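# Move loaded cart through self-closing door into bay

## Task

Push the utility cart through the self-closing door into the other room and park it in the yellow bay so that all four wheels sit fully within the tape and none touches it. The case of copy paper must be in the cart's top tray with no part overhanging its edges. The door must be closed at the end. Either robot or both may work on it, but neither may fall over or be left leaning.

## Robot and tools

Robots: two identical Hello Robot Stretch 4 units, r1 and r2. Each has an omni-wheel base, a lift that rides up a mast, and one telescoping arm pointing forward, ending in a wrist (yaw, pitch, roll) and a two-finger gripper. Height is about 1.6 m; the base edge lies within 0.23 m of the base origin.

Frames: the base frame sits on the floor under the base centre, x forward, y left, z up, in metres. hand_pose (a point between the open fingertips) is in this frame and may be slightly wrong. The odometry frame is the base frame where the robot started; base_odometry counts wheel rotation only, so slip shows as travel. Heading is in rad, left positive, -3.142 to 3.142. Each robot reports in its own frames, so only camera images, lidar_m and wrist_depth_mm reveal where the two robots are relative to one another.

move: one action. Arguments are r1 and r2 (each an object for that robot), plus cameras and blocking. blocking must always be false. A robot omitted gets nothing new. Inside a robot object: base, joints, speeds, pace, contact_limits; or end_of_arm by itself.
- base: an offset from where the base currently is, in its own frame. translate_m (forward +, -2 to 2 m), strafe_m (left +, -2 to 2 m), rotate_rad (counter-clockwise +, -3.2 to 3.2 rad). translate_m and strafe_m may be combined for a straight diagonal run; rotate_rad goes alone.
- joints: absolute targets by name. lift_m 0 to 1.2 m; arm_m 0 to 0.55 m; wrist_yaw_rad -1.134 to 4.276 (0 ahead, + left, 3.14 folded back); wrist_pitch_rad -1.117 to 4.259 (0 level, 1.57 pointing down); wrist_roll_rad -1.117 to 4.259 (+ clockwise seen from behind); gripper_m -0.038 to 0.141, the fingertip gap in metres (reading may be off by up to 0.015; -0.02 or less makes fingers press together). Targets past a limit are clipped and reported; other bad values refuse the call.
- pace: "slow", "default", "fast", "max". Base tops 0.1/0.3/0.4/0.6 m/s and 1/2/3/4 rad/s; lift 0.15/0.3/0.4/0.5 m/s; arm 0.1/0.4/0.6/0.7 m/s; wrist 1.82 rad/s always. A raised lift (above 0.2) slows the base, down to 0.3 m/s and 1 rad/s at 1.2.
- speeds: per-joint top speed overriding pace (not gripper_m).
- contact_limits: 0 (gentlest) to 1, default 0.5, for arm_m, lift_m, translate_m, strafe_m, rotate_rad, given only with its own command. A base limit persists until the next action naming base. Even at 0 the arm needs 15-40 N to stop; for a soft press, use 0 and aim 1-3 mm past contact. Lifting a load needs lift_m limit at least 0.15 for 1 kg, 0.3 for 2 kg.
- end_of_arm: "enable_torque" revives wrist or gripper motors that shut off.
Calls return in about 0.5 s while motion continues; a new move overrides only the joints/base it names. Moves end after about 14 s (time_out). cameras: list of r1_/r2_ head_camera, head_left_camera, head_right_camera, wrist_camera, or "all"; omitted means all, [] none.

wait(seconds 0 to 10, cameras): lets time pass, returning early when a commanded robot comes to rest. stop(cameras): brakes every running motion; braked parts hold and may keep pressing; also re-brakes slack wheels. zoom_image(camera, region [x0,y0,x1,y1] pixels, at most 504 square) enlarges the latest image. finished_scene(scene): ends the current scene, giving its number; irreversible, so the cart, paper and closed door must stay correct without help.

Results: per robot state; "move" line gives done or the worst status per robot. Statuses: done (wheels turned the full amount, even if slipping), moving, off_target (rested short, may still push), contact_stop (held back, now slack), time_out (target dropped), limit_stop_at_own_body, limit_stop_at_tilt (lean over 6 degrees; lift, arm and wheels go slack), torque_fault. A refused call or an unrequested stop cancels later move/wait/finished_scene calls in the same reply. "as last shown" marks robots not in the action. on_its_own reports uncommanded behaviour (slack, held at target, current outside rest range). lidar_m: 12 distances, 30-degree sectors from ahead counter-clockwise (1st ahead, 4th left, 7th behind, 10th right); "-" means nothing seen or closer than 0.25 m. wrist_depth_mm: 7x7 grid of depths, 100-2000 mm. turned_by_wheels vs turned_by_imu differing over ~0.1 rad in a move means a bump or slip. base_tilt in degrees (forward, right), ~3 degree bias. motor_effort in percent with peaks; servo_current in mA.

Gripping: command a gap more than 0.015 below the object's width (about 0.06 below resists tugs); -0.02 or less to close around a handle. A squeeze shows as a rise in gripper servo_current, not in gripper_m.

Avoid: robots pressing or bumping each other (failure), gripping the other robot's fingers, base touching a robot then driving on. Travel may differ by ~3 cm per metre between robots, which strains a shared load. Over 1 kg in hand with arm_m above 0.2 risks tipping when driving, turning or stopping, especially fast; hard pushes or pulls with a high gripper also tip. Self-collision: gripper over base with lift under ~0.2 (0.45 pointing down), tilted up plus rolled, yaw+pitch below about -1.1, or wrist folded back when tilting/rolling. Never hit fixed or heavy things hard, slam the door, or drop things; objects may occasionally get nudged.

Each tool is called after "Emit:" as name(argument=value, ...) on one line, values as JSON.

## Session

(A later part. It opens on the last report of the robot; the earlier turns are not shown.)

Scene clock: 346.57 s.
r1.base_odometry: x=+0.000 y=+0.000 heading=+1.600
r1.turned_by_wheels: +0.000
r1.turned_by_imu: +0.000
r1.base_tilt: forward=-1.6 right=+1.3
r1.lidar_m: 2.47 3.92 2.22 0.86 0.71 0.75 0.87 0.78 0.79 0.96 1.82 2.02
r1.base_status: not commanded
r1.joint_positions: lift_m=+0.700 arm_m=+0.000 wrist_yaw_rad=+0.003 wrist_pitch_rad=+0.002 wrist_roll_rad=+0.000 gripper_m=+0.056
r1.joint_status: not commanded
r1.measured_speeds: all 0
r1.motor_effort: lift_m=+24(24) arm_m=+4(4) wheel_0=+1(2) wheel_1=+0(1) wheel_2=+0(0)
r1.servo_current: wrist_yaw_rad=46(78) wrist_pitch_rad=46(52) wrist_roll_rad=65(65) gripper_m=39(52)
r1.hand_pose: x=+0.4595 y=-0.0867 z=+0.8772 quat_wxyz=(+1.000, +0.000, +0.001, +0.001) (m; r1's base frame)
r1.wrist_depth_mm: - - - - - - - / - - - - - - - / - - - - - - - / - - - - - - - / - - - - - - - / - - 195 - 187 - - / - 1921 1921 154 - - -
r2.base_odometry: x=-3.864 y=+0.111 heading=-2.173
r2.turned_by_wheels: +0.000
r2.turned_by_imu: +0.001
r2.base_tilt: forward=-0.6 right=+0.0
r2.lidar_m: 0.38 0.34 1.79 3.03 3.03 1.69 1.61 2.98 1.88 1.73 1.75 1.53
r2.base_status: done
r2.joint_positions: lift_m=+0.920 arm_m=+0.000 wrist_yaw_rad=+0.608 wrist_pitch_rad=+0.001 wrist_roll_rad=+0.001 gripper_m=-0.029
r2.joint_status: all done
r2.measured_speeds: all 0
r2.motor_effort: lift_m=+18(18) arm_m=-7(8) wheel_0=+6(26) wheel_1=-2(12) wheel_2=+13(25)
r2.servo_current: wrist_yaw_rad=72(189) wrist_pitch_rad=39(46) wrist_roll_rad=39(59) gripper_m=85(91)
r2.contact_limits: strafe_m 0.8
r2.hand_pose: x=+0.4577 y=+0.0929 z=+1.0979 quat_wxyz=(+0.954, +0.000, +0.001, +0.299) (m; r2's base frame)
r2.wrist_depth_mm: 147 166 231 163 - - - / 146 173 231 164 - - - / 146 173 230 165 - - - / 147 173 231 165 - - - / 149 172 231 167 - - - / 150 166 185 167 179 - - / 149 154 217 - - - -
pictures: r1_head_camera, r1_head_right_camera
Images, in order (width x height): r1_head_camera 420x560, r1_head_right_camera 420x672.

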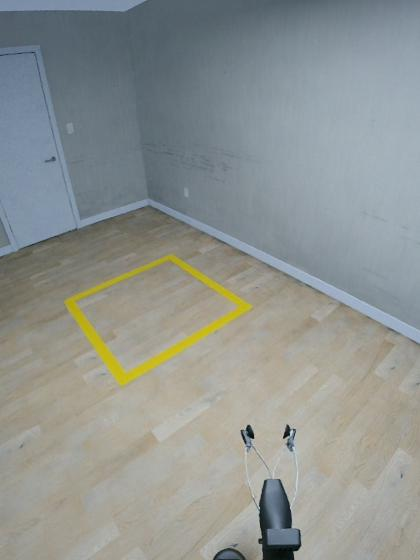

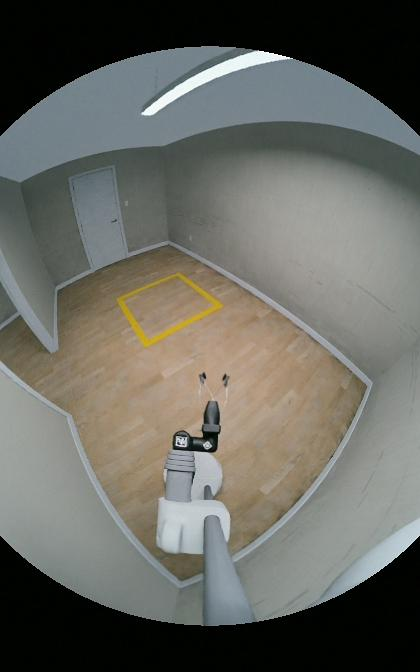

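Emit:
move(blocking=false, cameras=[], r1={"base":{"translate_m":0.9,"strafe_m":0.2},"joints":{"lift_m":1.1,"wrist_pitch_rad":1.35,"wrist_roll_rad":1.57,"gripper_m":0.07},"pace":"fast"})

Emit:
wait(seconds=5, cameras=[])

Emit:
move(blocking=false, cameras=[], r1={"base":{"rotate_rad":2.2}})

Emit:
wait(seconds=5, cameras=["r1_head_camera","r1_head_left_camera"])

Scene clock: 383.60 s.
move: r1 moving
r1.base_odometry: x=-0.012 y=+0.047 heading=+1.600
r1.turned_by_wheels: +0.000
r1.turned_by_imu: -0.002
r1.base_tilt: forward=-1.6 right=+1.3
r1.lidar_m: 2.41 3.86 2.19 0.86 0.77 0.79 0.94 0.82 0.83 1.01 1.91 2.00
r1.base_status: translate_m moving; strafe_m moving
r1.joint_positions: lift_m=+0.763 arm_m=+0.000 wrist_yaw_rad=+0.002 wrist_pitch_rad=+0.636 wrist_roll_rad=+0.635 gripper_m=+0.069
r1.joint_status: lift_m moving; wrist_pitch_rad moving; wrist_roll_rad moving; gripper_m moving
r1.measured_speeds: translate_m=+0.183 strafe_m=+0.040 rotate_rad=-0.004 lift_m=+0.244 arm_m=+0.000 wrist_yaw_rad=+0.000 wrist_pitch_rad=+1.818 wrist_roll_rad=+1.820
r1.motor_effort: lift_m=+27(27) arm_m=+4(4) wheel_0=+6(7) wheel_1=+8(9) wheel_2=-9(11)
r1.servo_current: wrist_yaw_rad=52(65) wrist_pitch_rad=65(72) wrist_roll_rad=72(137) gripper_m=39(59)
r1.hand_pose: x=+0.4032 y=-0.0869 z=+0.7699 quat_wxyz=(+0.903, +0.296, +0.297, -0.096) (m; r1's base frame)
r1.wrist_depth_mm: - - - - - - 1499 / - - - - 1808 1576 1308 / - - - 1863 1576 1336 1138 / - - 1921 1576 1336 1182 1025 / - - 1618 1397 1182 1025 946 / - 1661 194 1182 192 917 842 / 1708 172 1182 151 946 842 788
r2: as last shown
r2.turned_by_imu: +0.005
r2.lidar_m: 0.40 0.31 1.77 3.01 3.05 1.71 1.64 2.96 1.89 1.73 1.76 1.50
r2.motor_effort: lift_m=+18(18) arm_m=-6(7) wheel_0=+6(7) wheel_1=-2(3) wheel_2=+14(14)
r2.servo_current: wrist_yaw_rad=59(72) wrist_pitch_rad=39(46) wrist_roll_rad=46(52) gripper_m=78(91)
r2.contact_limits: strafe_m 0.8
r2.wrist_depth_mm: 147 166 230 163 - - - / 145 173 231 164 - - - / 146 173 230 164 - - - / 147 173 231 165 - - - / 149 173 231 166 - - - / 150 166 185 167 179 - - / 149 154 218 - - - -
pictures: none
No camera images: "cameras" was empty.

Scene clock: 386.73 s.
earlier move: r1 done
r1.base_odometry: x=-0.226 y=+0.894 heading=+1.600
r1.turned_by_wheels: +0.000
r1.turned_by_imu: +0.002
r1.base_tilt: forward=-1.6 right=+1.3
r1.lidar_m: 1.92 3.10 2.17 1.75 1.18 1.18 1.48 1.60 1.61 1.79 1.58 1.58
r1.base_status: done
r1.joint_positions: lift_m=+1.100 arm_m=+0.000 wrist_yaw_rad=+0.002 wrist_pitch_rad=+1.348 wrist_roll_rad=+1.568 gripper_m=+0.070
r1.joint_status: all done
r1.measured_speeds: all 0
r1.motor_effort: lift_m=+24(29) arm_m=+4(4) wheel_0=+2(8) wheel_1=+1(10) wheel_2=+1(13)
r1.servo_current: wrist_yaw_rad=46(65) wrist_pitch_rad=39(72) wrist_roll_rad=39(137) gripper_m=46(59)
r1.hand_pose: x=+0.2347 y=-0.0873 z=+0.9965 quat_wxyz=(+0.554, +0.551, +0.443, -0.440) (m; r1's base frame)
r1.wrist_depth_mm: 1430 1366 1281 1255 1182 1098 1078 / 1464 1366 1281 1229 1182 1118 1078 / 1430 1336 1281 1229 1160 1118 1078 / 1430 1397 1281 1229 1182 931 1098 / 1397 1336 1281 1255 976 931 931 / 1464 1397 192 1205 190 931 1098 / 1430 1336 1308 152 1160 1098 1078
r2.base_odometry: x=-3.864 y=+0.111 heading=-2.173
r2.turned_by_wheels: +0.000
r2.turned_by_imu: +0.000
r2.base_tilt: forward=-0.6 right=+0.0
r2.lidar_m: 0.40 0.34 1.76 3.00 3.06 1.69 1.63 2.95 1.91 1.74 1.76 1.48
r2.base_status: not commanded
r2.joint_positions: lift_m=+0.920 arm_m=+0.000 wrist_yaw_rad=+0.608 wrist_pitch_rad=+0.001 wrist_roll_rad=+0.001 gripper_m=-0.029
r2.joint_status: not commanded
r2.measured_speeds: all 0
r2.motor_effort: lift_m=+18(18) arm_m=-7(7) wheel_0=+6(7) wheel_1=-2(3) wheel_2=+13(14)
r2.servo_current: wrist_yaw_rad=65(72) wrist_pitch_rad=33(46) wrist_roll_rad=52(59) gripper_m=78(91)
r2.contact_limits: strafe_m 0.8
r2.hand_pose: x=+0.4577 y=+0.0929 z=+1.0979 quat_wxyz=(+0.954, +0.000, +0.001, +0.299) (m; r2's base frame)
r2.wrist_depth_mm: 147 166 230 164 - - - / 146 173 230 164 - - - / 146 173 231 164 - - - / 147 173 230 165 - - - / 149 173 229 166 - - - / 150 166 185 167 179 - - / 149 154 218 - - - -
wait: 3.13 of 5 s (r1 has come to rest)
pictures: none
No camera images: "cameras" was empty.

Scene clock: 387.23 s.
move: r1 moving
r1.base_odometry: x=-0.226 y=+0.894 heading=+1.764
r1.turned_by_wheels: +0.164
r1.turned_by_imu: +0.164
r1.base_tilt: forward=-1.6 right=+1.2
r1.lidar_m: 2.20 3.12 1.76 1.76 1.18 1.22 1.67 1.59 1.67 1.67 1.57 1.64
r1.base_status: rotate_rad moving
r1.joint_positions: lift_m=+1.100 arm_m=+0.000 wrist_yaw_rad=+0.002 wrist_pitch_rad=+1.348 wrist_roll_rad=+1.568 gripper_m=+0.070
r1.joint_status: not commanded
r1.measured_speeds: translate_m=+0.000 strafe_m=-0.001 rotate_rad=+0.635 lift_m=+0.000 arm_m=+0.000 wrist_yaw_rad=+0.000 wrist_pitch_rad=+0.000 wrist_roll_rad=+0.000
r1.motor_effort: lift_m=+24(24) arm_m=+4(4) wheel_0=-9(9) wheel_1=-7(8) wheel_2=-4(6)
r1.servo_current: wrist_yaw_rad=65(65) wrist_pitch_rad=46(52) wrist_roll_rad=65(65) gripper_m=46(46)
r1.hand_pose: x=+0.2347 y=-0.0873 z=+0.9965 quat_wxyz=(+0.554, +0.551, +0.443, -0.440) (m; r1's base frame)
r1.wrist_depth_mm: 1397 1366 1281 1229 1182 1118 1078 / 1464 1366 1308 1255 1205 1138 1098 / 1430 1366 1308 1205 1182 1138 1078 / 1430 1366 1308 1229 1160 946 1078 / 1464 1336 1366 1229 976 931 931 / 1464 1366 192 1255 191 931 1078 / 1464 1336 1255 143 1160 1098 1078
r2: as last shown
r2.base_tilt: forward=-0.6 right=+0.1
r2.lidar_m: 0.38 0.34 1.78 3.02 3.06 1.72 1.63 2.98 1.91 1.72 1.76 1.49
r2.motor_effort: lift_m=+18(18) arm_m=-7(7) wheel_0=+6(7) wheel_1=-2(3) wheel_2=+14(14)
r2.servo_current: wrist_yaw_rad=59(72) wrist_pitch_rad=39(46) wrist_roll_rad=52(59) gripper_m=78(85)
r2.contact_limits: strafe_m 0.8
r2.wrist_depth_mm: 147 167 231 163 - - - / 146 173 230 164 - - - / 146 173 230 164 - - - / 147 173 231 165 - - - / 149 173 231 166 - - - / 150 167 185 167 179 - - / 149 154 217 - - - -
pictures: none
No camera images: "cameras" was empty.

Scene clock: 389.70 s.
earlier move: r1 done
r1.base_odometry: x=-0.226 y=+0.894 heading=-2.484
r1.turned_by_wheels: +2.036
r1.turned_by_imu: +2.046
r1.base_tilt: forward=-1.6 right=+1.3
r1.lidar_m: 1.17 1.21 1.57 1.58 1.61 1.69 1.56 1.62 2.08 3.11 1.90 1.76
r1.base_status: done
r1.joint_positions: lift_m=+1.100 arm_m=+0.000 wrist_yaw_rad=+0.002 wrist_pitch_rad=+1.348 wrist_roll_rad=+1.568 gripper_m=+0.070
r1.joint_status: not commanded
r1.measured_speeds: all 0
r1.motor_effort: lift_m=+22(24) arm_m=+3(4) wheel_0=-2(9) wheel_1=-3(9) wheel_2=-1(7)
r1.servo_current: wrist_yaw_rad=65(72) wrist_pitch_rad=46(52) wrist_roll_rad=39(65) gripper_m=46(52)
r1.hand_pose: x=+0.2348 y=-0.0873 z=+0.9966 quat_wxyz=(+0.554, +0.551, +0.443, -0.440) (m; r1's base frame)
r1.wrist_depth_mm: 1430 1366 1281 1229 1205 1138 1078 / 1430 1366 1255 1229 1160 1138 1078 / 1430 1397 1281 1229 1182 1118 1078 / 1464 1366 1308 1205 1182 946 1078 / 1336 1366 1308 1205 991 917 931 / - 1336 192 1229 191 917 1098 / - 1308 1281 151 1160 1118 1078
r2.base_odometry: x=-3.864 y=+0.111 heading=-2.173
r2.turned_by_wheels: +0.000
r2.turned_by_imu: +0.000
r2.base_tilt: forward=-0.6 right=+0.0
r2.lidar_m: 0.39 0.35 1.79 3.01 3.05 1.71 1.62 2.96 1.92 1.73 1.76 1.51
r2.base_status: not commanded
r2.joint_positions: lift_m=+0.920 arm_m=+0.000 wrist_yaw_rad=+0.608 wrist_pitch_rad=+0.001 wrist_roll_rad=+0.001 gripper_m=-0.029
r2.joint_status: not commanded
r2.measured_speeds: all 0
r2.motor_effort: lift_m=+18(18) arm_m=-7(7) wheel_0=+6(7) wheel_1=-2(3) wheel_2=+14(14)
r2.servo_current: wrist_yaw_rad=46(72) wrist_pitch_rad=39(46) wrist_roll_rad=46(59) gripper_m=85(91)
r2.contact_limits: strafe_m 0.8
r2.hand_pose: x=+0.4577 y=+0.0929 z=+1.0979 quat_wxyz=(+0.954, +0.000, +0.001, +0.299) (m; r2's base frame)
r2.wrist_depth_mm: 147 166 230 163 - - - / 146 173 231 164 - - - / 146 173 230 164 - - - / 147 173 231 166 - - - / 148 173 230 166 - - - / 150 166 185 167 179 - - / 149 154 217 - - - -
wait: 2.47 of 5 s (r1 has come to rest)
pictures: r1_head_camera, r1_head_left_camera
Images, in order (width x height): r1_head_camera 420x560, r1_head_left_camera 420x672.

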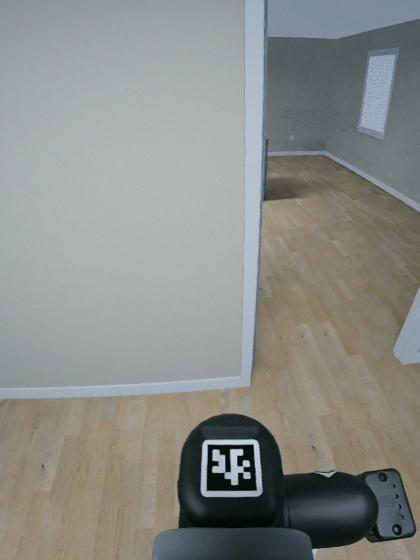

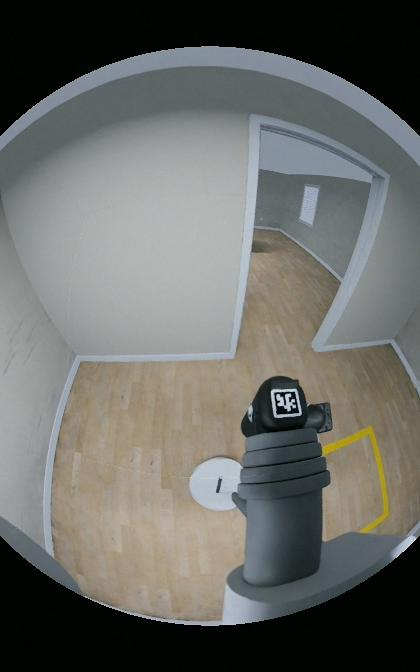

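Emit:
move(blocking=false, cameras=[], r1={"base":{"strafe_m":-0.6}})

Emit:
wait(seconds=5, cameras=["r1_head_camera","r1_head_left_camera","r2_head_camera","r2_head_left_camera"])

Scene clock: 418.00 s.
move: r1 moving
r1.base_odometry: x=-0.248 y=+0.922 heading=-2.483
r1.turned_by_wheels: +0.000
r1.turned_by_imu: -0.002
r1.base_tilt: forward=-1.6 right=+1.3
r1.lidar_m: 1.18 1.22 1.58 1.60 1.64 1.70 1.57 1.60 2.08 3.09 1.94 1.73
r1.base_status: strafe_m moving
r1.joint_positions: lift_m=+1.100 arm_m=+0.000 wrist_yaw_rad=+0.002 wrist_pitch_rad=+1.348 wrist_roll_rad=+1.568 gripper_m=+0.070
r1.joint_status: not commanded
r1.measured_speeds: translate_m=+0.000 strafe_m=-0.140 rotate_rad=+0.000 lift_m=+0.000 arm_m=+0.000 wrist_yaw_rad=+0.000 wrist_pitch_rad=+0.000 wrist_roll_rad=+0.000
r1.motor_effort: lift_m=+22(22) arm_m=+4(4) wheel_0=+9(10) wheel_1=-9(10) wheel_2=+0(1)
r1.servo_current: wrist_yaw_rad=46(59) wrist_pitch_rad=39(46) wrist_roll_rad=65(65) gripper_m=39(52)
r1.hand_pose: x=+0.2348 y=-0.0873 z=+0.9966 quat_wxyz=(+0.554, +0.551, +0.443, -0.440) (m; r1's base frame)
r1.wrist_depth_mm: 1464 1336 1308 1182 1182 1138 1078 / 1499 1336 1281 1229 1182 1138 1078 / 1430 1366 1255 1229 1182 1138 1078 / 1366 1366 1281 1229 1182 946 1060 / 1281 1336 1255 1229 960 917 946 / - 1336 192 1255 190 917 1078 / - 1308 1281 151 1160 1118 1098
r2: as last shown
r2.turned_by_imu: +0.004
r2.lidar_m: 0.38 0.34 1.76 3.00 3.02 1.67 1.63 2.94 1.91 1.74 1.76 1.50
r2.motor_effort: lift_m=+18(18) arm_m=-7(7) wheel_0=+7(7) wheel_1=-2(2) wheel_2=+14(14)
r2.servo_current: wrist_yaw_rad=59(59) wrist_pitch_rad=39(46) wrist_roll_rad=52(65) gripper_m=85(85)
r2.contact_limits: strafe_m 0.8
r2.wrist_depth_mm: 147 167 232 163 - - - / 146 173 231 164 - - - / 146 173 230 165 - - - / 147 173 231 165 - - - / 149 173 231 166 - - - / 150 166 185 167 179 - - / 149 154 218 - - - -
pictures: none
No camera images: "cameras" was empty.

Scene clock: 420.83 s.
earlier move: r1 done
r1.base_odometry: x=-0.593 y=+1.368 heading=-2.483
r1.turned_by_wheels: +0.000
r1.turned_by_imu: -0.003
r1.base_tilt: forward=-1.6 right=+1.3
r1.lidar_m: 2.00 1.29 1.63 2.16 2.20 1.63 1.51 1.51 2.01 2.53 2.01 1.42
r1.base_status: done
r1.joint_positions: lift_m=+1.100 arm_m=+0.000 wrist_yaw_rad=+0.002 wrist_pitch_rad=+1.348 wrist_roll_rad=+1.568 gripper_m=+0.070
r1.joint_status: not commanded
r1.measured_speeds: all 0
r1.motor_effort: lift_m=+22(22) arm_m=+3(4) wheel_0=+2(12) wheel_1=+0(11) wheel_2=+0(2)
r1.servo_current: wrist_yaw_rad=46(65) wrist_pitch_rad=33(46) wrist_roll_rad=52(72) gripper_m=39(52)
r1.hand_pose: x=+0.2348 y=-0.0873 z=+0.9966 quat_wxyz=(+0.554, +0.551, +0.443, -0.440) (m; r1's base frame)
r1.wrist_depth_mm: 1366 1366 1308 1255 1160 1118 1078 / 1397 1397 1255 1229 1160 1118 1078 / 1430 1397 1308 1229 1160 1138 1078 / 1430 1366 1308 1229 1182 946 1078 / 1464 1336 1308 1255 960 931 891 / 1464 1366 192 1229 190 917 1078 / 1397 1336 1308 151 1160 1098 1078
r2.base_odometry: x=-3.864 y=+0.111 heading=-2.173
r2.turned_by_wheels: +0.000
r2.turned_by_imu: +0.000
r2.base_tilt: forward=-0.6 right=+0.0
r2.lidar_m: 0.40 0.33 1.78 3.00 3.01 1.69 1.63 2.99 1.92 1.74 1.76 1.47
r2.base_status: not commanded
r2.joint_positions: lift_m=+0.920 arm_m=+0.000 wrist_yaw_rad=+0.608 wrist_pitch_rad=+0.001 wrist_roll_rad=+0.001 gripper_m=-0.029
r2.joint_status: not commanded
r2.measured_speeds: all 0
r2.motor_effort: lift_m=+18(18) arm_m=-7(7) wheel_0=+6(7) wheel_1=-2(3) wheel_2=+13(14)
r2.servo_current: wrist_yaw_rad=59(72) wrist_pitch_rad=39(52) wrist_roll_rad=59(65) gripper_m=85(91)
r2.contact_limits: strafe_m 0.8
r2.hand_pose: x=+0.4577 y=+0.0929 z=+1.0979 quat_wxyz=(+0.954, +0.000, +0.001, +0.299) (m; r2's base frame)
r2.wrist_depth_mm: 147 166 230 163 - - - / 146 173 231 165 - - - / 146 173 230 165 - - - / 147 173 231 165 - - - / 149 173 231 166 - - - / 150 166 185 167 179 - - / 149 154 218 - - - -
wait: 2.83 of 5 s (r1 has come to rest)
pictures: r1_head_camera, r1_head_left_camera, r2_head_camera, r2_head_left_camera
Images, in order (width x height): r1_head_camera 420x560, r1_head_left_camera 420x672, r2_head_camera 420x560, r2_head_left_camera 420x672.

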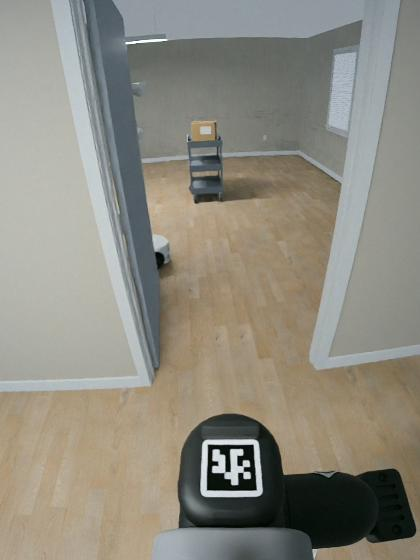

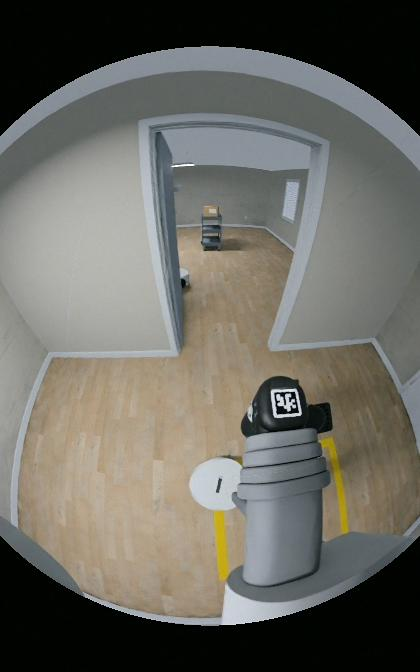

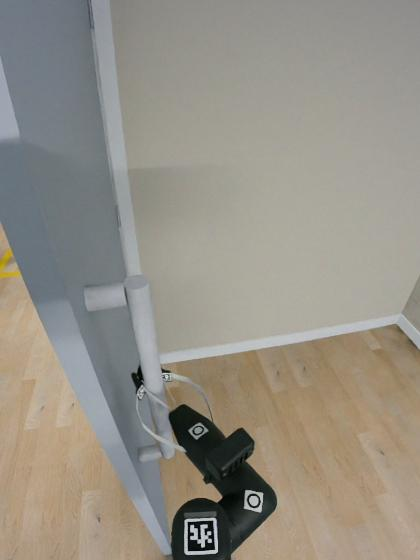

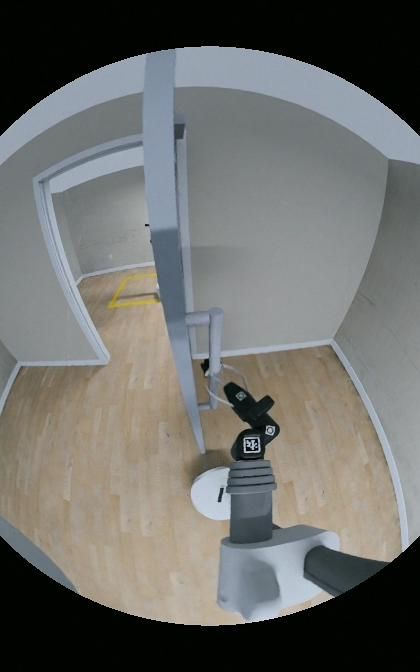

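Emit:
move(blocking=false, cameras=[], r1={"base":{"strafe_m":-0.14}})

Emit:
wait(seconds=3, cameras=[])

Emit:
move(blocking=false, cameras=[], r1={"base":{"translate_m":1.0},"contact_limits":{"translate_m":0.3}})

Emit:
wait(seconds=6, cameras=["r1_head_camera","r1_head_left_camera"])

Scene clock: 435.77 s.
move: r1 moving
r1.base_odometry: x=-0.615 y=+1.397 heading=-2.483
r1.turned_by_wheels: +0.000
r1.turned_by_imu: -0.001
r1.base_tilt: forward=-1.6 right=+1.3
r1.lidar_m: 2.33 1.28 1.65 2.21 2.24 1.64 1.51 1.56 2.00 2.48 2.02 1.42
r1.base_status: strafe_m moving
r1.joint_positions: lift_m=+1.100 arm_m=+0.000 wrist_yaw_rad=+0.002 wrist_pitch_rad=+1.348 wrist_roll_rad=+1.568 gripper_m=+0.070
r1.joint_status: not commanded
r1.measured_speeds: translate_m=+0.000 strafe_m=-0.141 rotate_rad=-0.002 lift_m=+0.000 arm_m=+0.000 wrist_yaw_rad=+0.000 wrist_pitch_rad=+0.000 wrist_roll_rad=+0.000
r1.motor_effort: lift_m=+22(22) arm_m=+3(4) wheel_0=+10(12) wheel_1=-8(9) wheel_2=-1(1)
r1.servo_current: wrist_yaw_rad=52(59) wrist_pitch_rad=39(46) wrist_roll_rad=46(65) gripper_m=52(52)
r1.hand_pose: x=+0.2348 y=-0.0873 z=+0.9966 quat_wxyz=(+0.554, +0.551, +0.443, -0.440) (m; r1's base frame)
r1.wrist_depth_mm: 1336 1397 1308 1229 1182 1138 1042 / 1397 1336 1281 1255 1160 1118 1078 / 1430 1366 1281 1229 1160 1118 1060 / 1397 1366 1281 1229 1182 946 1078 / 1430 1366 1281 1229 946 931 904 / 1499 1366 191 1229 191 917 1098 / 1430 1336 1281 151 1205 1098 1098
r2: as last shown
r2.turned_by_imu: +0.002
r2.lidar_m: 0.37 0.36 1.77 3.01 3.05 1.67 1.62 2.96 1.88 1.73 1.73 1.50
r2.motor_effort: lift_m=+18(18) arm_m=-6(7) wheel_0=+6(7) wheel_1=-2(2) wheel_2=+14(14)
r2.servo_current: wrist_yaw_rad=59(65) wrist_pitch_rad=39(46) wrist_roll_rad=52(52) gripper_m=78(85)
r2.contact_limits: strafe_m 0.8
r2.wrist_depth_mm: 147 167 230 163 - - - / 146 173 230 164 - - - / 146 173 231 164 - - - / 147 173 230 165 - - - / 149 173 230 166 - - - / 150 167 186 167 179 - - / 149 154 217 - - - -
pictures: none
No camera images: "cameras" was empty.

Scene clock: 436.97 s.
earlier move: r1 done
r1.base_odometry: x=-0.679 y=+1.479 heading=-2.483
r1.turned_by_wheels: +0.000
r1.turned_by_imu: -0.001
r1.base_tilt: forward=-1.6 right=+1.3
r1.lidar_m: 2.66 1.33 1.64 2.31 2.35 1.63 1.50 1.53 1.99 2.38 2.04 1.39
r1.base_status: done
r1.joint_positions: lift_m=+1.100 arm_m=+0.000 wrist_yaw_rad=+0.002 wrist_pitch_rad=+1.348 wrist_roll_rad=+1.568 gripper_m=+0.070
r1.joint_status: not commanded
r1.measured_speeds: all 0
r1.motor_effort: lift_m=+22(22) arm_m=+4(4) wheel_0=+3(12) wheel_1=-1(10) wheel_2=+0(2)
r1.servo_current: wrist_yaw_rad=72(72) wrist_pitch_rad=39(46) wrist_roll_rad=52(65) gripper_m=39(52)
r1.hand_pose: x=+0.2348 y=-0.0873 z=+0.9966 quat_wxyz=(+0.554, +0.551, +0.443, -0.440) (m; r1's base frame)
r1.wrist_depth_mm: 1397 1336 1281 1229 1160 1118 1098 / 1366 1397 1308 1229 1160 1138 1098 / 1397 1336 1308 1229 1138 1098 1060 / 1464 1366 1308 1229 1138 946 1078 / 1430 1397 1281 1229 960 917 917 / 1430 1336 192 1229 191 931 1098 / 1430 1336 1281 151 1182 1098 1098
r2.base_odometry: x=-3.864 y=+0.111 heading=-2.173
r2.turned_by_wheels: +0.000
r2.turned_by_imu: +0.000
r2.base_tilt: forward=-0.6 right=+0.0
r2.lidar_m: 0.39 0.35 1.76 3.01 3.06 1.71 1.64 2.95 1.91 1.74 1.77 1.50
r2.base_status: not commanded
r2.joint_positions: lift_m=+0.920 arm_m=+0.000 wrist_yaw_rad=+0.608 wrist_pitch_rad=+0.001 wrist_roll_rad=+0.001 gripper_m=-0.029
r2.joint_status: not commanded
r2.measured_speeds: all 0
r2.motor_effort: lift_m=+18(18) arm_m=-6(7) wheel_0=+6(7) wheel_1=-2(3) wheel_2=+13(14)
r2.servo_current: wrist_yaw_rad=59(72) wrist_pitch_rad=39(46) wrist_roll_rad=52(59) gripper_m=78(91)
r2.contact_limits: strafe_m 0.8
r2.hand_pose: x=+0.4577 y=+0.0929 z=+1.0979 quat_wxyz=(+0.954, +0.000, +0.001, +0.299) (m; r2's base frame)
r2.wrist_depth_mm: 147 167 230 163 - - - / 146 173 231 164 - - - / 146 173 231 164 - - - / 147 174 231 166 - - - / 149 173 231 166 - - - / 150 166 185 167 179 - - / 150 154 218 - - - -
wait: 1.20 of 3 s (r1 has come to rest)
pictures: none
No camera images: "cameras" was empty.

Scene clock: 437.47 s.
move: r1 moving
r1.base_odometry: x=-0.704 y=+1.460 heading=-2.483
r1.turned_by_wheels: +0.000
r1.turned_by_imu: +0.000
r1.base_tilt: forward=-1.6 right=+1.2
r1.lidar_m: 2.69 1.31 1.61 2.31 2.35 1.66 1.53 1.55 2.00 2.39 2.01 1.33
r1.base_status: translate_m moving
r1.joint_positions: lift_m=+1.100 arm_m=+0.000 wrist_yaw_rad=+0.002 wrist_pitch_rad=+1.348 wrist_roll_rad=+1.568 gripper_m=+0.070
r1.joint_status: not commanded
r1.measured_speeds: translate_m=+0.122 strafe_m=+0.000 rotate_rad=+0.000 lift_m=+0.000 arm_m=+0.000 wrist_yaw_rad=+0.000 wrist_pitch_rad=+0.000 wrist_roll_rad=+0.000
r1.motor_effort: lift_m=+22(22) arm_m=+4(4) wheel_0=+6(8) wheel_1=+5(6) wheel_2=-8(9)
r1.servo_current: wrist_yaw_rad=33(59) wrist_pitch_rad=39(46) wrist_roll_rad=46(59) gripper_m=39(46)
r1.contact_limits: translate_m 0.3
r1.hand_pose: x=+0.2348 y=-0.0873 z=+0.9966 quat_wxyz=(+0.554, +0.551, +0.443, -0.440) (m; r1's base frame)
r1.wrist_depth_mm: 1336 1336 1255 1229 1182 1118 1078 / 1336 1336 1308 1229 1182 1138 1078 / 1397 1366 1308 1229 1160 1138 1060 / 1430 1397 1308 1205 1160 931 1098 / 1397 1397 1308 1229 960 931 917 / 1464 1397 193 1255 191 917 1098 / 1464 1336 1255 151 1160 1118 1078
r2: as last shown
r2.lidar_m: 0.41 0.34 1.79 3.02 3.03 1.71 1.62 2.97 1.92 1.73 1.74 1.49
r2.motor_effort: lift_m=+18(18) arm_m=-6(7) wheel_0=+6(7) wheel_1=-2(2) wheel_2=+13(14)
r2.servo_current: wrist_yaw_rad=59(65) wrist_pitch_rad=39(46) wrist_roll_rad=46(59) gripper_m=85(91)
r2.contact_limits: strafe_m 0.8
r2.wrist_depth_mm: 147 167 231 163 - - - / 146 173 231 164 - - - / 146 174 230 165 - - - / 147 173 230 165 - - - / 149 173 231 166 - - - / 150 166 185 167 179 - - / 149 154 217 - - - -
pictures: none
No camera images: "cameras" was empty.

Scene clock: 441.80 s.
earlier move: r1 done
r1.base_odometry: x=-1.470 y=+0.867 heading=-2.483
r1.turned_by_wheels: +0.000
r1.turned_by_imu: +0.000
r1.base_tilt: forward=-1.6 right=+1.3
r1.lidar_m: 3.29 0.85 0.62 0.84 2.45 2.71 2.51 2.57 2.51 1.98 0.53 0.57
r1.base_status: done
r1.joint_positions: lift_m=+1.100 arm_m=+0.000 wrist_yaw_rad=+0.002 wrist_pitch_rad=+1.348 wrist_roll_rad=+1.568 gripper_m=+0.070
r1.joint_status: not commanded
r1.measured_speeds: all 0
r1.motor_effort: lift_m=+22(22) arm_m=+3(4) wheel_0=+4(8) wheel_1=+1(9) wheel_2=+0(10)
r1.servo_current: wrist_yaw_rad=46(72) wrist_pitch_rad=39(52) wrist_roll_rad=33(72) gripper_m=39(46)
r1.contact_limits: translate_m 0.3
r1.hand_pose: x=+0.2348 y=-0.0873 z=+0.9966 quat_wxyz=(+0.554, +0.551, +0.443, -0.440) (m; r1's base frame)
r1.wrist_depth_mm: 1464 1366 634 1060 1182 1118 1098 / 1430 1308 1308 1025 1160 1118 1098 / 1430 1336 1281 1229 1182 1138 1078 / 1397 1397 1281 1229 1138 960 1060 / 1397 1366 1308 1255 976 917 917 / 1430 1366 192 1205 191 931 1098 / 1430 1336 1308 151 1160 1118 1078
r2.base_odometry: x=-3.864 y=+0.111 heading=-2.173
r2.turned_by_wheels: +0.000
r2.turned_by_imu: +0.001
r2.base_tilt: forward=-0.6 right=+0.0
r2.lidar_m: 0.39 0.33 1.77 3.00 3.03 1.70 1.63 2.93 1.92 1.72 1.75 1.50
r2.base_status: not commanded
r2.joint_positions: lift_m=+0.920 arm_m=+0.000 wrist_yaw_rad=+0.608 wrist_pitch_rad=+0.001 wrist_roll_rad=+0.001 gripper_m=-0.029
r2.joint_status: not commanded
r2.measured_speeds: all 0
r2.motor_effort: lift_m=+18(18) arm_m=-7(7) wheel_0=+6(7) wheel_1=-2(3) wheel_2=+14(14)
r2.servo_current: wrist_yaw_rad=59(72) wrist_pitch_rad=39(52) wrist_roll_rad=46(59) gripper_m=85(91)
r2.contact_limits: strafe_m 0.8
r2.hand_pose: x=+0.4577 y=+0.0929 z=+1.0979 quat_wxyz=(+0.954, +0.000, +0.001, +0.299) (m; r2's base frame)
r2.wrist_depth_mm: 147 166 231 163 - - - / 146 173 230 165 - - - / 146 173 229 165 - - - / 147 173 230 166 - - - / 149 173 230 166 - - - / 150 166 185 167 179 - - / 150 154 217 - - - -
wait: 4.33 of 6 s (r1 has come to rest)
pictures: r1_head_camera, r1_head_left_camera
Images, in order (width x height): r1_head_camera 420x560, r1_head_left_camera 420x672.

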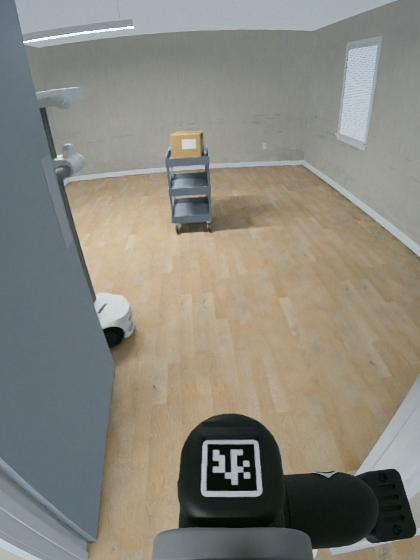

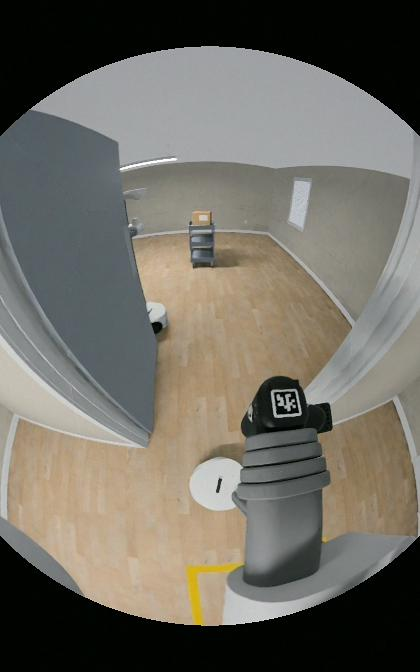

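Emit:
move(blocking=false, cameras=[], r1={"base":{"translate_m":1.8},"contact_limits":{"translate_m":0.3}})

Emit:
wait(seconds=9, cameras=["r1_head_camera"])

Scene clock: 449.97 s.
move: r1 moving
r1.base_odometry: x=-1.494 y=+0.848 heading=-2.483
r1.turned_by_wheels: +0.000
r1.turned_by_imu: +0.000
r1.base_tilt: forward=-1.6 right=+1.3
r1.lidar_m: 3.27 0.85 0.60 0.77 2.46 2.73 2.54 2.58 2.48 1.74 0.51 0.55
r1.base_status: translate_m moving
r1.joint_positions: lift_m=+1.100 arm_m=+0.000 wrist_yaw_rad=+0.002 wrist_pitch_rad=+1.348 wrist_roll_rad=+1.568 gripper_m=+0.070
r1.joint_status: not commanded
r1.measured_speeds: translate_m=+0.122 strafe_m=+0.000 rotate_rad=-0.002 lift_m=+0.000 arm_m=+0.000 wrist_yaw_rad=+0.000 wrist_pitch_rad=+0.000 wrist_roll_rad=+0.000
r1.motor_effort: lift_m=+22(22) arm_m=+4(4) wheel_0=+6(9) wheel_1=+4(6) wheel_2=-7(9)
r1.servo_current: wrist_yaw_rad=46(65) wrist_pitch_rad=39(52) wrist_roll_rad=52(59) gripper_m=39(52)
r1.contact_limits: translate_m 0.3
r1.hand_pose: x=+0.2348 y=-0.0873 z=+0.9966 quat_wxyz=(+0.554, +0.551, +0.443, -0.440) (m; r1's base frame)
r1.wrist_depth_mm: 1430 1366 676 707 1160 1138 1042 / 1464 1366 1281 1060 1182 1118 1098 / 1464 1397 1308 1229 1138 1118 1098 / 1397 1366 1281 1229 1160 931 1098 / 1464 1336 1281 1229 960 917 917 / 1430 1336 192 1229 191 946 1060 / 1464 1336 1281 151 1160 1078 1078
r2: as last shown
r2.base_tilt: forward=-0.7 right=+0.0
r2.lidar_m: 0.40 0.35 1.78 3.00 3.04 1.69 1.63 2.94 1.91 1.73 1.74 1.52
r2.servo_current: wrist_yaw_rad=72(72) wrist_pitch_rad=46(46) wrist_roll_rad=39(59) gripper_m=85(91)
r2.contact_limits: strafe_m 0.8
r2.wrist_depth_mm: 147 166 230 163 - - - / 146 173 230 164 - - - / 146 173 231 165 - - - / 147 173 231 165 - - - / 149 173 230 166 - - - / 149 167 185 167 179 - - / 149 154 218 - - - -
pictures: none
No camera images: "cameras" was empty.

Scene clock: 456.97 s.
earlier move: r1 done
r1.base_odometry: x=-2.893 y=-0.235 heading=-2.483
r1.turned_by_wheels: +0.000
r1.turned_by_imu: +0.001
r1.base_tilt: forward=-1.6 right=+1.3
r1.lidar_m: 1.54 1.57 2.79 0.65 0.74 0.94 - 1.36 1.77 2.13 2.15 2.79
r1.base_status: done
r1.joint_positions: lift_m=+1.100 arm_m=+0.000 wrist_yaw_rad=+0.002 wrist_pitch_rad=+1.348 wrist_roll_rad=+1.568 gripper_m=+0.070
r1.joint_status: not commanded
r1.measured_speeds: all 0
r1.motor_effort: lift_m=+22(22) arm_m=+4(4) wheel_0=+3(9) wheel_1=+0(7) wheel_2=+2(10)
r1.servo_current: wrist_yaw_rad=39(72) wrist_pitch_rad=39(52) wrist_roll_rad=39(72) gripper_m=39(52)
r1.contact_limits: translate_m 0.3
r1.hand_pose: x=+0.2348 y=-0.0873 z=+0.9966 quat_wxyz=(+0.554, +0.551, +0.443, -0.440) (m; r1's base frame)
r1.wrist_depth_mm: 1430 1366 1255 1229 1182 1138 1078 / 1464 1397 1308 1229 1160 1118 1078 / 1430 1336 1308 1229 1182 1138 1078 / 1499 1366 1281 1205 1182 931 1078 / 1430 1397 1281 1229 960 917 931 / 1430 1366 193 1229 191 931 1060 / 1430 1336 1308 151 1182 1098 1078
r2.base_odometry: x=-3.864 y=+0.111 heading=-2.173
r2.turned_by_wheels: +0.000
r2.turned_by_imu: +0.001
r2.base_tilt: forward=-0.6 right=+0.0
r2.lidar_m: 0.38 0.33 1.77 0.66 0.71 1.71 1.62 2.97 1.93 1.73 1.76 1.51
r2.base_status: not commanded
r2.joint_positions: lift_m=+0.920 arm_m=+0.000 wrist_yaw_rad=+0.608 wrist_pitch_rad=+0.001 wrist_roll_rad=+0.001 gripper_m=-0.029
r2.joint_status: not commanded
r2.measured_speeds: all 0
r2.motor_effort: lift_m=+18(18) arm_m=-7(7) wheel_0=+6(7) wheel_1=-2(3) wheel_2=+13(14)
r2.servo_current: wrist_yaw_rad=52(72) wrist_pitch_rad=39(46) wrist_roll_rad=46(59) gripper_m=78(91)
r2.contact_limits: strafe_m 0.8
r2.hand_pose: x=+0.4577 y=+0.0929 z=+1.0979 quat_wxyz=(+0.954, +0.000, +0.001, +0.299) (m; r2's base frame)
r2.wrist_depth_mm: 147 167 230 164 - - - / 146 173 230 164 - - - / 146 173 231 164 - - - / 147 173 231 165 - - - / 149 173 229 166 - - - / 150 166 185 167 179 - - / 150 154 218 - - - -
wait: 7.00 of 9 s (r1 has come to rest)
pictures: r1_head_camera
Images, in order (width x height): r1_head_camera 420x560.

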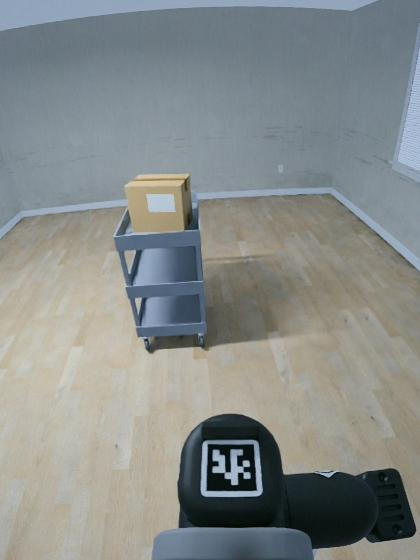

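Emit:
move(blocking=false, cameras=[], r1={"base":{"translate_m":1.0,"strafe_m":0.36},"contact_limits":{"translate_m":0.3},"joints":{"gripper_m":0.1}})

Emit:
wait(seconds=8, cameras=["r1_head_camera","r1_wrist_camera"])

Scene clock: 463.73 s.
move: r1 moving
r1.base_odometry: x=-2.911 y=-0.263 heading=-2.482
r1.turned_by_wheels: +0.000
r1.turned_by_imu: +0.000
r1.base_tilt: forward=-1.6 right=+1.3
r1.lidar_m: 1.50 1.54 2.77 0.65 0.69 0.94 - 1.37 1.80 2.13 2.16 2.76
r1.base_status: translate_m moving; strafe_m moving
r1.joint_positions: lift_m=+1.100 arm_m=+0.000 wrist_yaw_rad=+0.002 wrist_pitch_rad=+1.348 wrist_roll_rad=+1.568 gripper_m=+0.087
r1.joint_status: gripper_m moving
r1.measured_speeds: translate_m=+0.121 strafe_m=+0.042 rotate_rad=+0.000 lift_m=+0.000 arm_m=+0.000 wrist_yaw_rad=+0.000 wrist_pitch_rad=+0.000 wrist_roll_rad=+0.000
r1.motor_effort: lift_m=+22(22) arm_m=+4(4) wheel_0=+3(7) wheel_1=+7(10) wheel_2=-9(9)
r1.servo_current: wrist_yaw_rad=46(72) wrist_pitch_rad=39(46) wrist_roll_rad=39(65) gripper_m=65(85)
r1.contact_limits: translate_m 0.3
r1.hand_pose: x=+0.2348 y=-0.0873 z=+0.9966 quat_wxyz=(+0.554, +0.551, +0.443, -0.440) (m; r1's base frame)
r1.wrist_depth_mm: 1464 1366 1308 1229 1160 1118 1078 / 1430 1366 1308 1205 1182 1118 1078 / 1464 1366 1308 1255 1182 1098 1060 / 1430 1397 1281 1229 1182 931 1042 / 1464 1336 1308 1255 976 904 1078 / 1430 1366 212 1255 198 931 1098 / 1430 1336 1308 151 1160 1098 1118
r2: as last shown
r2.lidar_m: 0.38 0.31 1.78 0.65 0.68 1.72 1.63 2.97 1.92 1.72 1.77 1.49
r2.motor_effort: lift_m=+18(18) arm_m=-6(7) wheel_0=+6(7) wheel_1=-2(2) wheel_2=+14(14)
r2.servo_current: wrist_yaw_rad=39(72) wrist_pitch_rad=46(46) wrist_roll_rad=46(52) gripper_m=85(85)
r2.contact_limits: strafe_m 0.8
r2.wrist_depth_mm: 147 167 230 163 - - - / 146 173 231 164 - - - / 146 173 231 164 - - - / 147 173 230 166 - - - / 149 173 231 166 - - - / 150 166 185 167 179 - - / 149 154 218 - - - -
pictures: none
No camera images: "cameras" was empty.

Scene clock: 468.20 s.
earlier move: r1 done
r1.base_odometry: x=-3.463 y=-1.132 heading=-2.482
r1.turned_by_wheels: +0.000
r1.turned_by_imu: +0.002
r1.base_tilt: forward=-1.6 right=+1.3
r1.lidar_m: 0.52 0.53 2.52 2.33 2.39 0.97 1.44 2.43 2.56 2.39 2.40 0.56
r1.base_status: done
r1.joint_positions: lift_m=+1.100 arm_m=+0.000 wrist_yaw_rad=+0.002 wrist_pitch_rad=+1.348 wrist_roll_rad=+1.568 gripper_m=+0.100
r1.joint_status: all done
r1.measured_speeds: all 0
r1.motor_effort: lift_m=+22(22) arm_m=+4(4) wheel_0=+2(7) wheel_1=+0(10) wheel_2=-1(10)
r1.servo_current: wrist_yaw_rad=65(72) wrist_pitch_rad=46(52) wrist_roll_rad=59(78) gripper_m=46(85)
r1.contact_limits: translate_m 0.3
r1.hand_pose: x=+0.2348 y=-0.0873 z=+0.9966 quat_wxyz=(+0.554, +0.551, +0.443, -0.440) (m; r1's base frame)
r1.wrist_depth_mm: 1430 1336 1281 1229 1182 1138 1078 / 1397 1366 1308 1205 1182 1138 1078 / 462 1308 1281 1229 1138 1118 1078 / 473 - - 1229 1160 946 1060 / 466 - 1098 1255 960 917 917 / 462 216 211 1229 197 931 1078 / 504 466 750 145 1138 1118 1060
r2.base_odometry: x=-3.864 y=+0.111 heading=-2.173
r2.turned_by_wheels: +0.000
r2.turned_by_imu: +0.001
r2.base_tilt: forward=-0.6 right=+0.0
r2.lidar_m: 0.39 0.34 1.79 3.00 3.06 0.99 1.10 2.98 1.92 1.73 1.75 1.48
r2.base_status: not commanded
r2.joint_positions: lift_m=+0.920 arm_m=+0.000 wrist_yaw_rad=+0.608 wrist_pitch_rad=+0.001 wrist_roll_rad=+0.001 gripper_m=-0.029
r2.joint_status: not commanded
r2.measured_speeds: all 0
r2.motor_effort: lift_m=+18(18) arm_m=-7(7) wheel_0=+6(7) wheel_1=-2(3) wheel_2=+14(14)
r2.servo_current: wrist_yaw_rad=72(72) wrist_pitch_rad=39(46) wrist_roll_rad=65(65) gripper_m=78(91)
r2.contact_limits: strafe_m 0.8
r2.hand_pose: x=+0.4577 y=+0.0929 z=+1.0979 quat_wxyz=(+0.954, +0.000, +0.001, +0.299) (m; r2's base frame)
r2.wrist_depth_mm: 147 166 231 164 - - - / 146 173 231 164 - - - / 146 173 231 165 - - - / 147 173 231 165 - - - / 149 173 230 166 - - - / 150 166 185 167 179 - - / 150 154 218 - - - -
wait: 4.47 of 8 s (r1 has come to rest)
pictures: r1_head_camera, r1_wrist_camera
Images, in order (width x height): r1_head_camera 420x560, r1_wrist_camera 616x392.

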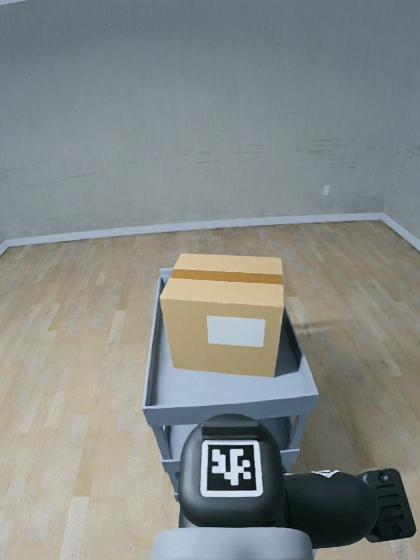

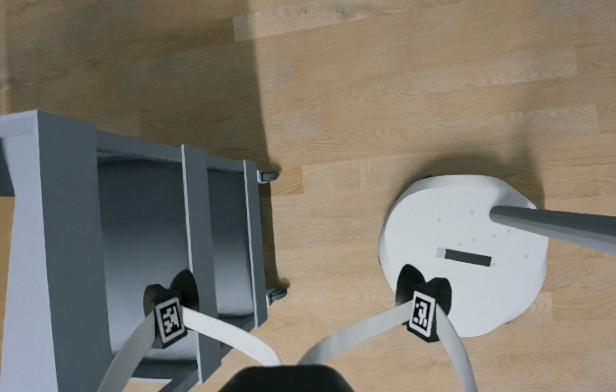

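Emit:
move(blocking=false, cameras=[], r1={"joints":{"arm_m":0.29,"lift_m":1.0},"contact_limits":{"lift_m":0.2,"arm_m":0.1}})

Emit:
wait(seconds=3, cameras=["r1_wrist_camera","r1_head_camera"])

Scene clock: 477.77 s.
move: r1 moving
r1.base_odometry: x=-3.463 y=-1.132 heading=-2.482
r1.turned_by_wheels: +0.000
r1.turned_by_imu: -0.001
r1.base_tilt: forward=-1.6 right=+1.3
r1.lidar_m: 0.51 0.52 2.53 2.34 2.40 0.95 1.46 2.43 2.54 2.38 2.41 0.56
r1.base_status: not commanded
r1.joint_positions: lift_m=+1.062 arm_m=+0.051 wrist_yaw_rad=+0.002 wrist_pitch_rad=+1.348 wrist_roll_rad=+1.568 gripper_m=+0.100
r1.joint_status: lift_m moving; arm_m moving
r1.measured_speeds: translate_m=+0.000 strafe_m=+0.000 rotate_rad=+0.000 lift_m=-0.146 arm_m=+0.195 wrist_yaw_rad=+0.000 wrist_pitch_rad=+0.000 wrist_roll_rad=+0.000
r1.motor_effort: lift_m=+11(22) arm_m=+4(6) wheel_0=+2(3) wheel_1=+0(1) wheel_2=-1(1)
r1.servo_current: wrist_yaw_rad=39(59) wrist_pitch_rad=39(46) wrist_roll_rad=46(59) gripper_m=46(46)
r1.contact_limits: arm_m 0.1; lift_m 0.2; translate_m 0.3
r1.hand_pose: x=+0.2855 y=-0.0873 z=+0.9594 quat_wxyz=(+0.554, +0.551, +0.443, -0.440) (m; r1's base frame)
r1.wrist_depth_mm: 1430 1308 1255 1205 1160 1078 1042 / 1430 1336 1281 1205 1138 1078 1060 / 436 1336 1229 1205 1160 1098 1060 / 430 - - 1205 1182 917 1042 / 421 455 - 1182 1138 891 866 / 459 427 195 1205 198 878 1025 / 466 185 691 145 1118 1098 1042
r2: as last shown
r2.lidar_m: 0.40 0.34 1.76 3.01 3.03 0.95 1.10 2.98 1.89 1.73 1.74 1.51
r2.motor_effort: lift_m=+18(18) arm_m=-6(7) wheel_0=+7(7) wheel_1=-2(2) wheel_2=+13(14)
r2.servo_current: wrist_yaw_rad=65(65) wrist_pitch_rad=39(46) wrist_roll_rad=46(59) gripper_m=85(85)
r2.contact_limits: strafe_m 0.8
r2.wrist_depth_mm: 147 166 231 163 - - - / 145 173 230 164 - - - / 146 173 231 165 - - - / 147 173 231 165 - - - / 149 173 230 166 - - - / 150 167 186 167 179 - - / 149 154 218 - - - -
pictures: none
No camera images: "cameras" was empty.

Scene clock: 479.27 s.
earlier move: r1 done
r1.base_odometry: x=-3.463 y=-1.132 heading=-2.482
r1.turned_by_wheels: +0.000
r1.turned_by_imu: +0.000
r1.base_tilt: forward=-1.6 right=+1.2
r1.lidar_m: 0.51 0.52 2.51 2.35 2.38 0.97 1.47 2.44 2.59 2.40 2.42 0.56
r1.base_status: not commanded
r1.joint_positions: lift_m=+1.000 arm_m=+0.290 wrist_yaw_rad=+0.002 wrist_pitch_rad=+1.348 wrist_roll_rad=+1.568 gripper_m=+0.100
r1.joint_status: all done
r1.measured_speeds: all 0
r1.motor_effort: lift_m=+12(22) arm_m=+5(9) wheel_0=+3(3) wheel_1=+0(1) wheel_2=-1(1)
r1.servo_current: wrist_yaw_rad=59(72) wrist_pitch_rad=39(46) wrist_roll_rad=52(65) gripper_m=39(46)
r1.contact_limits: arm_m 0.1; lift_m 0.2; translate_m 0.3
r1.hand_pose: x=+0.5246 y=-0.0873 z=+0.8974 quat_wxyz=(+0.554, +0.551, +0.443, -0.440) (m; r1's base frame)
r1.wrist_depth_mm: 1336 1255 1205 1118 1060 1025 991 / 1308 334 287 1118 1078 1008 991 / 373 359 342 484 1078 1025 991 / 307 353 342 315 1078 1042 798 / 245 324 340 304 1078 1042 798 / 248 298 334 291 194 1025 798 / 252 291 340 140 1078 1042 976
r2.base_odometry: x=-3.864 y=+0.111 heading=-2.173
r2.turned_by_wheels: +0.000
r2.turned_by_imu: +0.000
r2.base_tilt: forward=-0.6 right=+0.0
r2.lidar_m: 0.40 0.32 1.78 2.99 3.05 0.98 1.10 2.96 1.92 1.74 1.75 1.52
r2.base_status: not commanded
r2.joint_positions: lift_m=+0.920 arm_m=+0.000 wrist_yaw_rad=+0.608 wrist_pitch_rad=+0.001 wrist_roll_rad=+0.001 gripper_m=-0.029
r2.joint_status: not commanded
r2.measured_speeds: all 0
r2.motor_effort: lift_m=+18(18) arm_m=-7(7) wheel_0=+7(7) wheel_1=-2(3) wheel_2=+13(14)
r2.servo_current: wrist_yaw_rad=72(72) wrist_pitch_rad=39(46) wrist_roll_rad=39(59) gripper_m=85(85)
r2.contact_limits: strafe_m 0.8
r2.hand_pose: x=+0.4577 y=+0.0929 z=+1.0979 quat_wxyz=(+0.954, +0.000, +0.001, +0.299) (m; r2's base frame)
r2.wrist_depth_mm: 147 166 230 163 - - - / 146 173 230 164 - - - / 146 173 230 165 - - - / 147 173 231 166 - - - / 149 173 229 166 - - - / 150 166 185 167 179 - - / 150 154 218 - - - -
wait: 1.50 of 3 s (r1 has come to rest)
pictures: r1_head_camera, r1_wrist_camera
Images, in order (width x height): r1_head_camera 420x560, r1_wrist_camera 616x392.

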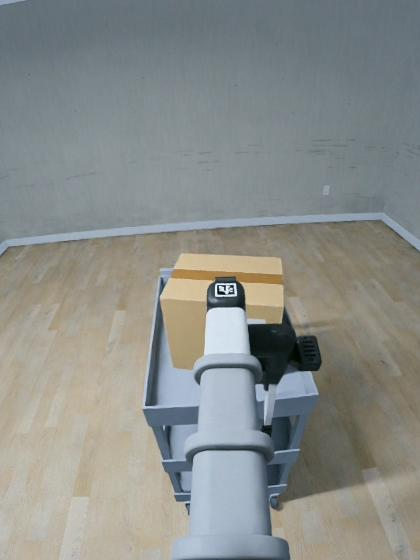

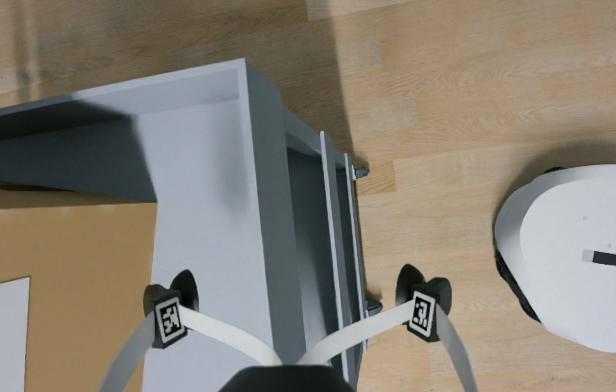

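Emit:
move(blocking=false, cameras=[], r1={"joints":{"arm_m":0.328,"lift_m":0.95,"gripper_m":0.06},"contact_limits":{"lift_m":0.1,"arm_m":0.1}})

Emit:
wait(seconds=2, cameras=["r1_wrist_camera"])

Scene clock: 487.27 s.
move: r1 moving
r1.base_odometry: x=-3.463 y=-1.132 heading=-2.482
r1.turned_by_wheels: +0.000
r1.turned_by_imu: -0.001
r1.base_tilt: forward=-1.6 right=+1.3
r1.lidar_m: 0.52 0.52 2.50 2.34 2.40 0.96 1.44 2.42 2.53 2.38 2.41 0.57
r1.base_status: not commanded
r1.joint_positions: lift_m=+0.965 arm_m=+0.325 wrist_yaw_rad=+0.002 wrist_pitch_rad=+1.348 wrist_roll_rad=+1.568 gripper_m=+0.084
r1.joint_status: lift_m moving; arm_m moving; gripper_m moving
r1.measured_speeds: translate_m=+0.000 strafe_m=+0.000 rotate_rad=+0.000 lift_m=-0.099 arm_m=+0.052 wrist_yaw_rad=+0.000 wrist_pitch_rad=+0.000 wrist_roll_rad=+0.000
r1.motor_effort: lift_m=+11(14) arm_m=+5(7) wheel_0=+2(3) wheel_1=+0(1) wheel_2=-1(1)
r1.servo_current: wrist_yaw_rad=52(59) wrist_pitch_rad=46(52) wrist_roll_rad=65(65) gripper_m=98(98)
r1.contact_limits: arm_m 0.1; lift_m 0.1; translate_m 0.3
r1.hand_pose: x=+0.5600 y=-0.0873 z=+0.8621 quat_wxyz=(+0.554, +0.551, +0.443, -0.440) (m; r1's base frame)
r1.wrist_depth_mm: 1255 1205 1118 1078 1042 976 976 / 1255 282 277 298 1042 991 946 / 332 319 304 287 1042 1008 960 / 314 314 304 264 1060 1008 778 / 204 272 304 281 1042 991 768 / 208 260 216 293 191 1025 788 / 211 242 304 144 1042 976 976
r2: as last shown
r2.turned_by_imu: +0.001
r2.lidar_m: 0.41 0.35 1.76 3.02 3.04 0.98 1.10 2.94 1.91 1.73 1.76 1.49
r2.motor_effort: lift_m=+18(18) arm_m=-6(7) wheel_0=+6(7) wheel_1=-2(3) wheel_2=+13(14)
r2.servo_current: wrist_yaw_rad=65(72) wrist_pitch_rad=39(46) wrist_roll_rad=46(59) gripper_m=78(91)
r2.contact_limits: strafe_m 0.8
r2.wrist_depth_mm: 147 167 230 163 - - - / 146 173 232 164 - - - / 146 173 231 164 - - - / 147 173 229 166 - - - / 149 173 230 166 - - - / 150 166 185 167 179 - - / 150 155 218 - - - -
pictures: none
No camera images: "cameras" was empty.

Scene clock: 488.03 s.
earlier move: r1 done
r1.base_odometry: x=-3.463 y=-1.132 heading=-2.482
r1.turned_by_wheels: +0.000
r1.turned_by_imu: +0.000
r1.base_tilt: forward=-1.6 right=+1.3
r1.lidar_m: 0.51 0.52 2.50 2.34 2.38 0.94 1.42 2.41 2.58 2.36 2.41 0.57
r1.base_status: not commanded
r1.joint_positions: lift_m=+0.950 arm_m=+0.328 wrist_yaw_rad=+0.002 wrist_pitch_rad=+1.348 wrist_roll_rad=+1.568 gripper_m=+0.060
r1.joint_status: all done
r1.measured_speeds: all 0
r1.motor_effort: lift_m=+12(15) arm_m=+4(7) wheel_0=+2(3) wheel_1=+0(1) wheel_2=-1(1)
r1.servo_current: wrist_yaw_rad=52(59) wrist_pitch_rad=46(52) wrist_roll_rad=46(65) gripper_m=46(98)
r1.contact_limits: arm_m 0.1; lift_m 0.1; translate_m 0.3
r1.hand_pose: x=+0.5626 y=-0.0873 z=+0.8474 quat_wxyz=(+0.554, +0.551, +0.443, -0.440) (m; r1's base frame)
r1.wrist_depth_mm: 1255 1229 1098 1060 1042 976 946 / 279 260 281 270 1008 976 960 / 315 301 285 255 1042 991 946 / 249 297 289 272 1025 976 778 / 198 263 289 259 1025 1008 750 / 202 267 198 276 187 991 768 / 206 166 287 143 1025 976 931
r2.base_odometry: x=-3.864 y=+0.111 heading=-2.173
r2.turned_by_wheels: +0.000
r2.turned_by_imu: +0.000
r2.base_tilt: forward=-0.6 right=+0.0
r2.lidar_m: 0.39 0.32 1.80 3.01 3.05 0.99 1.13 2.96 1.92 1.73 1.74 1.49
r2.base_status: not commanded
r2.joint_positions: lift_m=+0.920 arm_m=+0.000 wrist_yaw_rad=+0.608 wrist_pitch_rad=+0.001 wrist_roll_rad=+0.001 gripper_m=-0.029
r2.joint_status: not commanded
r2.measured_speeds: all 0
r2.motor_effort: lift_m=+18(18) arm_m=-6(7) wheel_0=+6(7) wheel_1=-2(3) wheel_2=+13(14)
r2.servo_current: wrist_yaw_rad=52(72) wrist_pitch_rad=46(52) wrist_roll_rad=59(59) gripper_m=78(91)
r2.contact_limits: strafe_m 0.8
r2.hand_pose: x=+0.4577 y=+0.0929 z=+1.0979 quat_wxyz=(+0.954, +0.000, +0.001, +0.299) (m; r2's base frame)
r2.wrist_depth_mm: 147 166 230 163 - - - / 146 173 230 164 - - - / 146 173 231 165 - - - / 147 173 230 166 - - - / 149 173 230 166 - - - / 150 166 185 167 179 - - / 149 154 218 - - - -
wait: 0.77 of 2 s (r1 has come to rest)
pictures: r1_wrist_camera
Images, in order (width x height): r1_wrist_camera 616x392.

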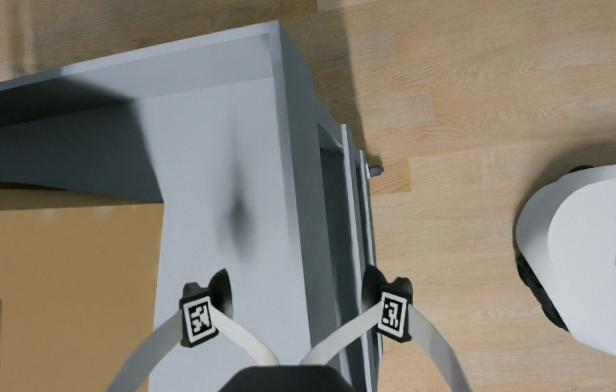

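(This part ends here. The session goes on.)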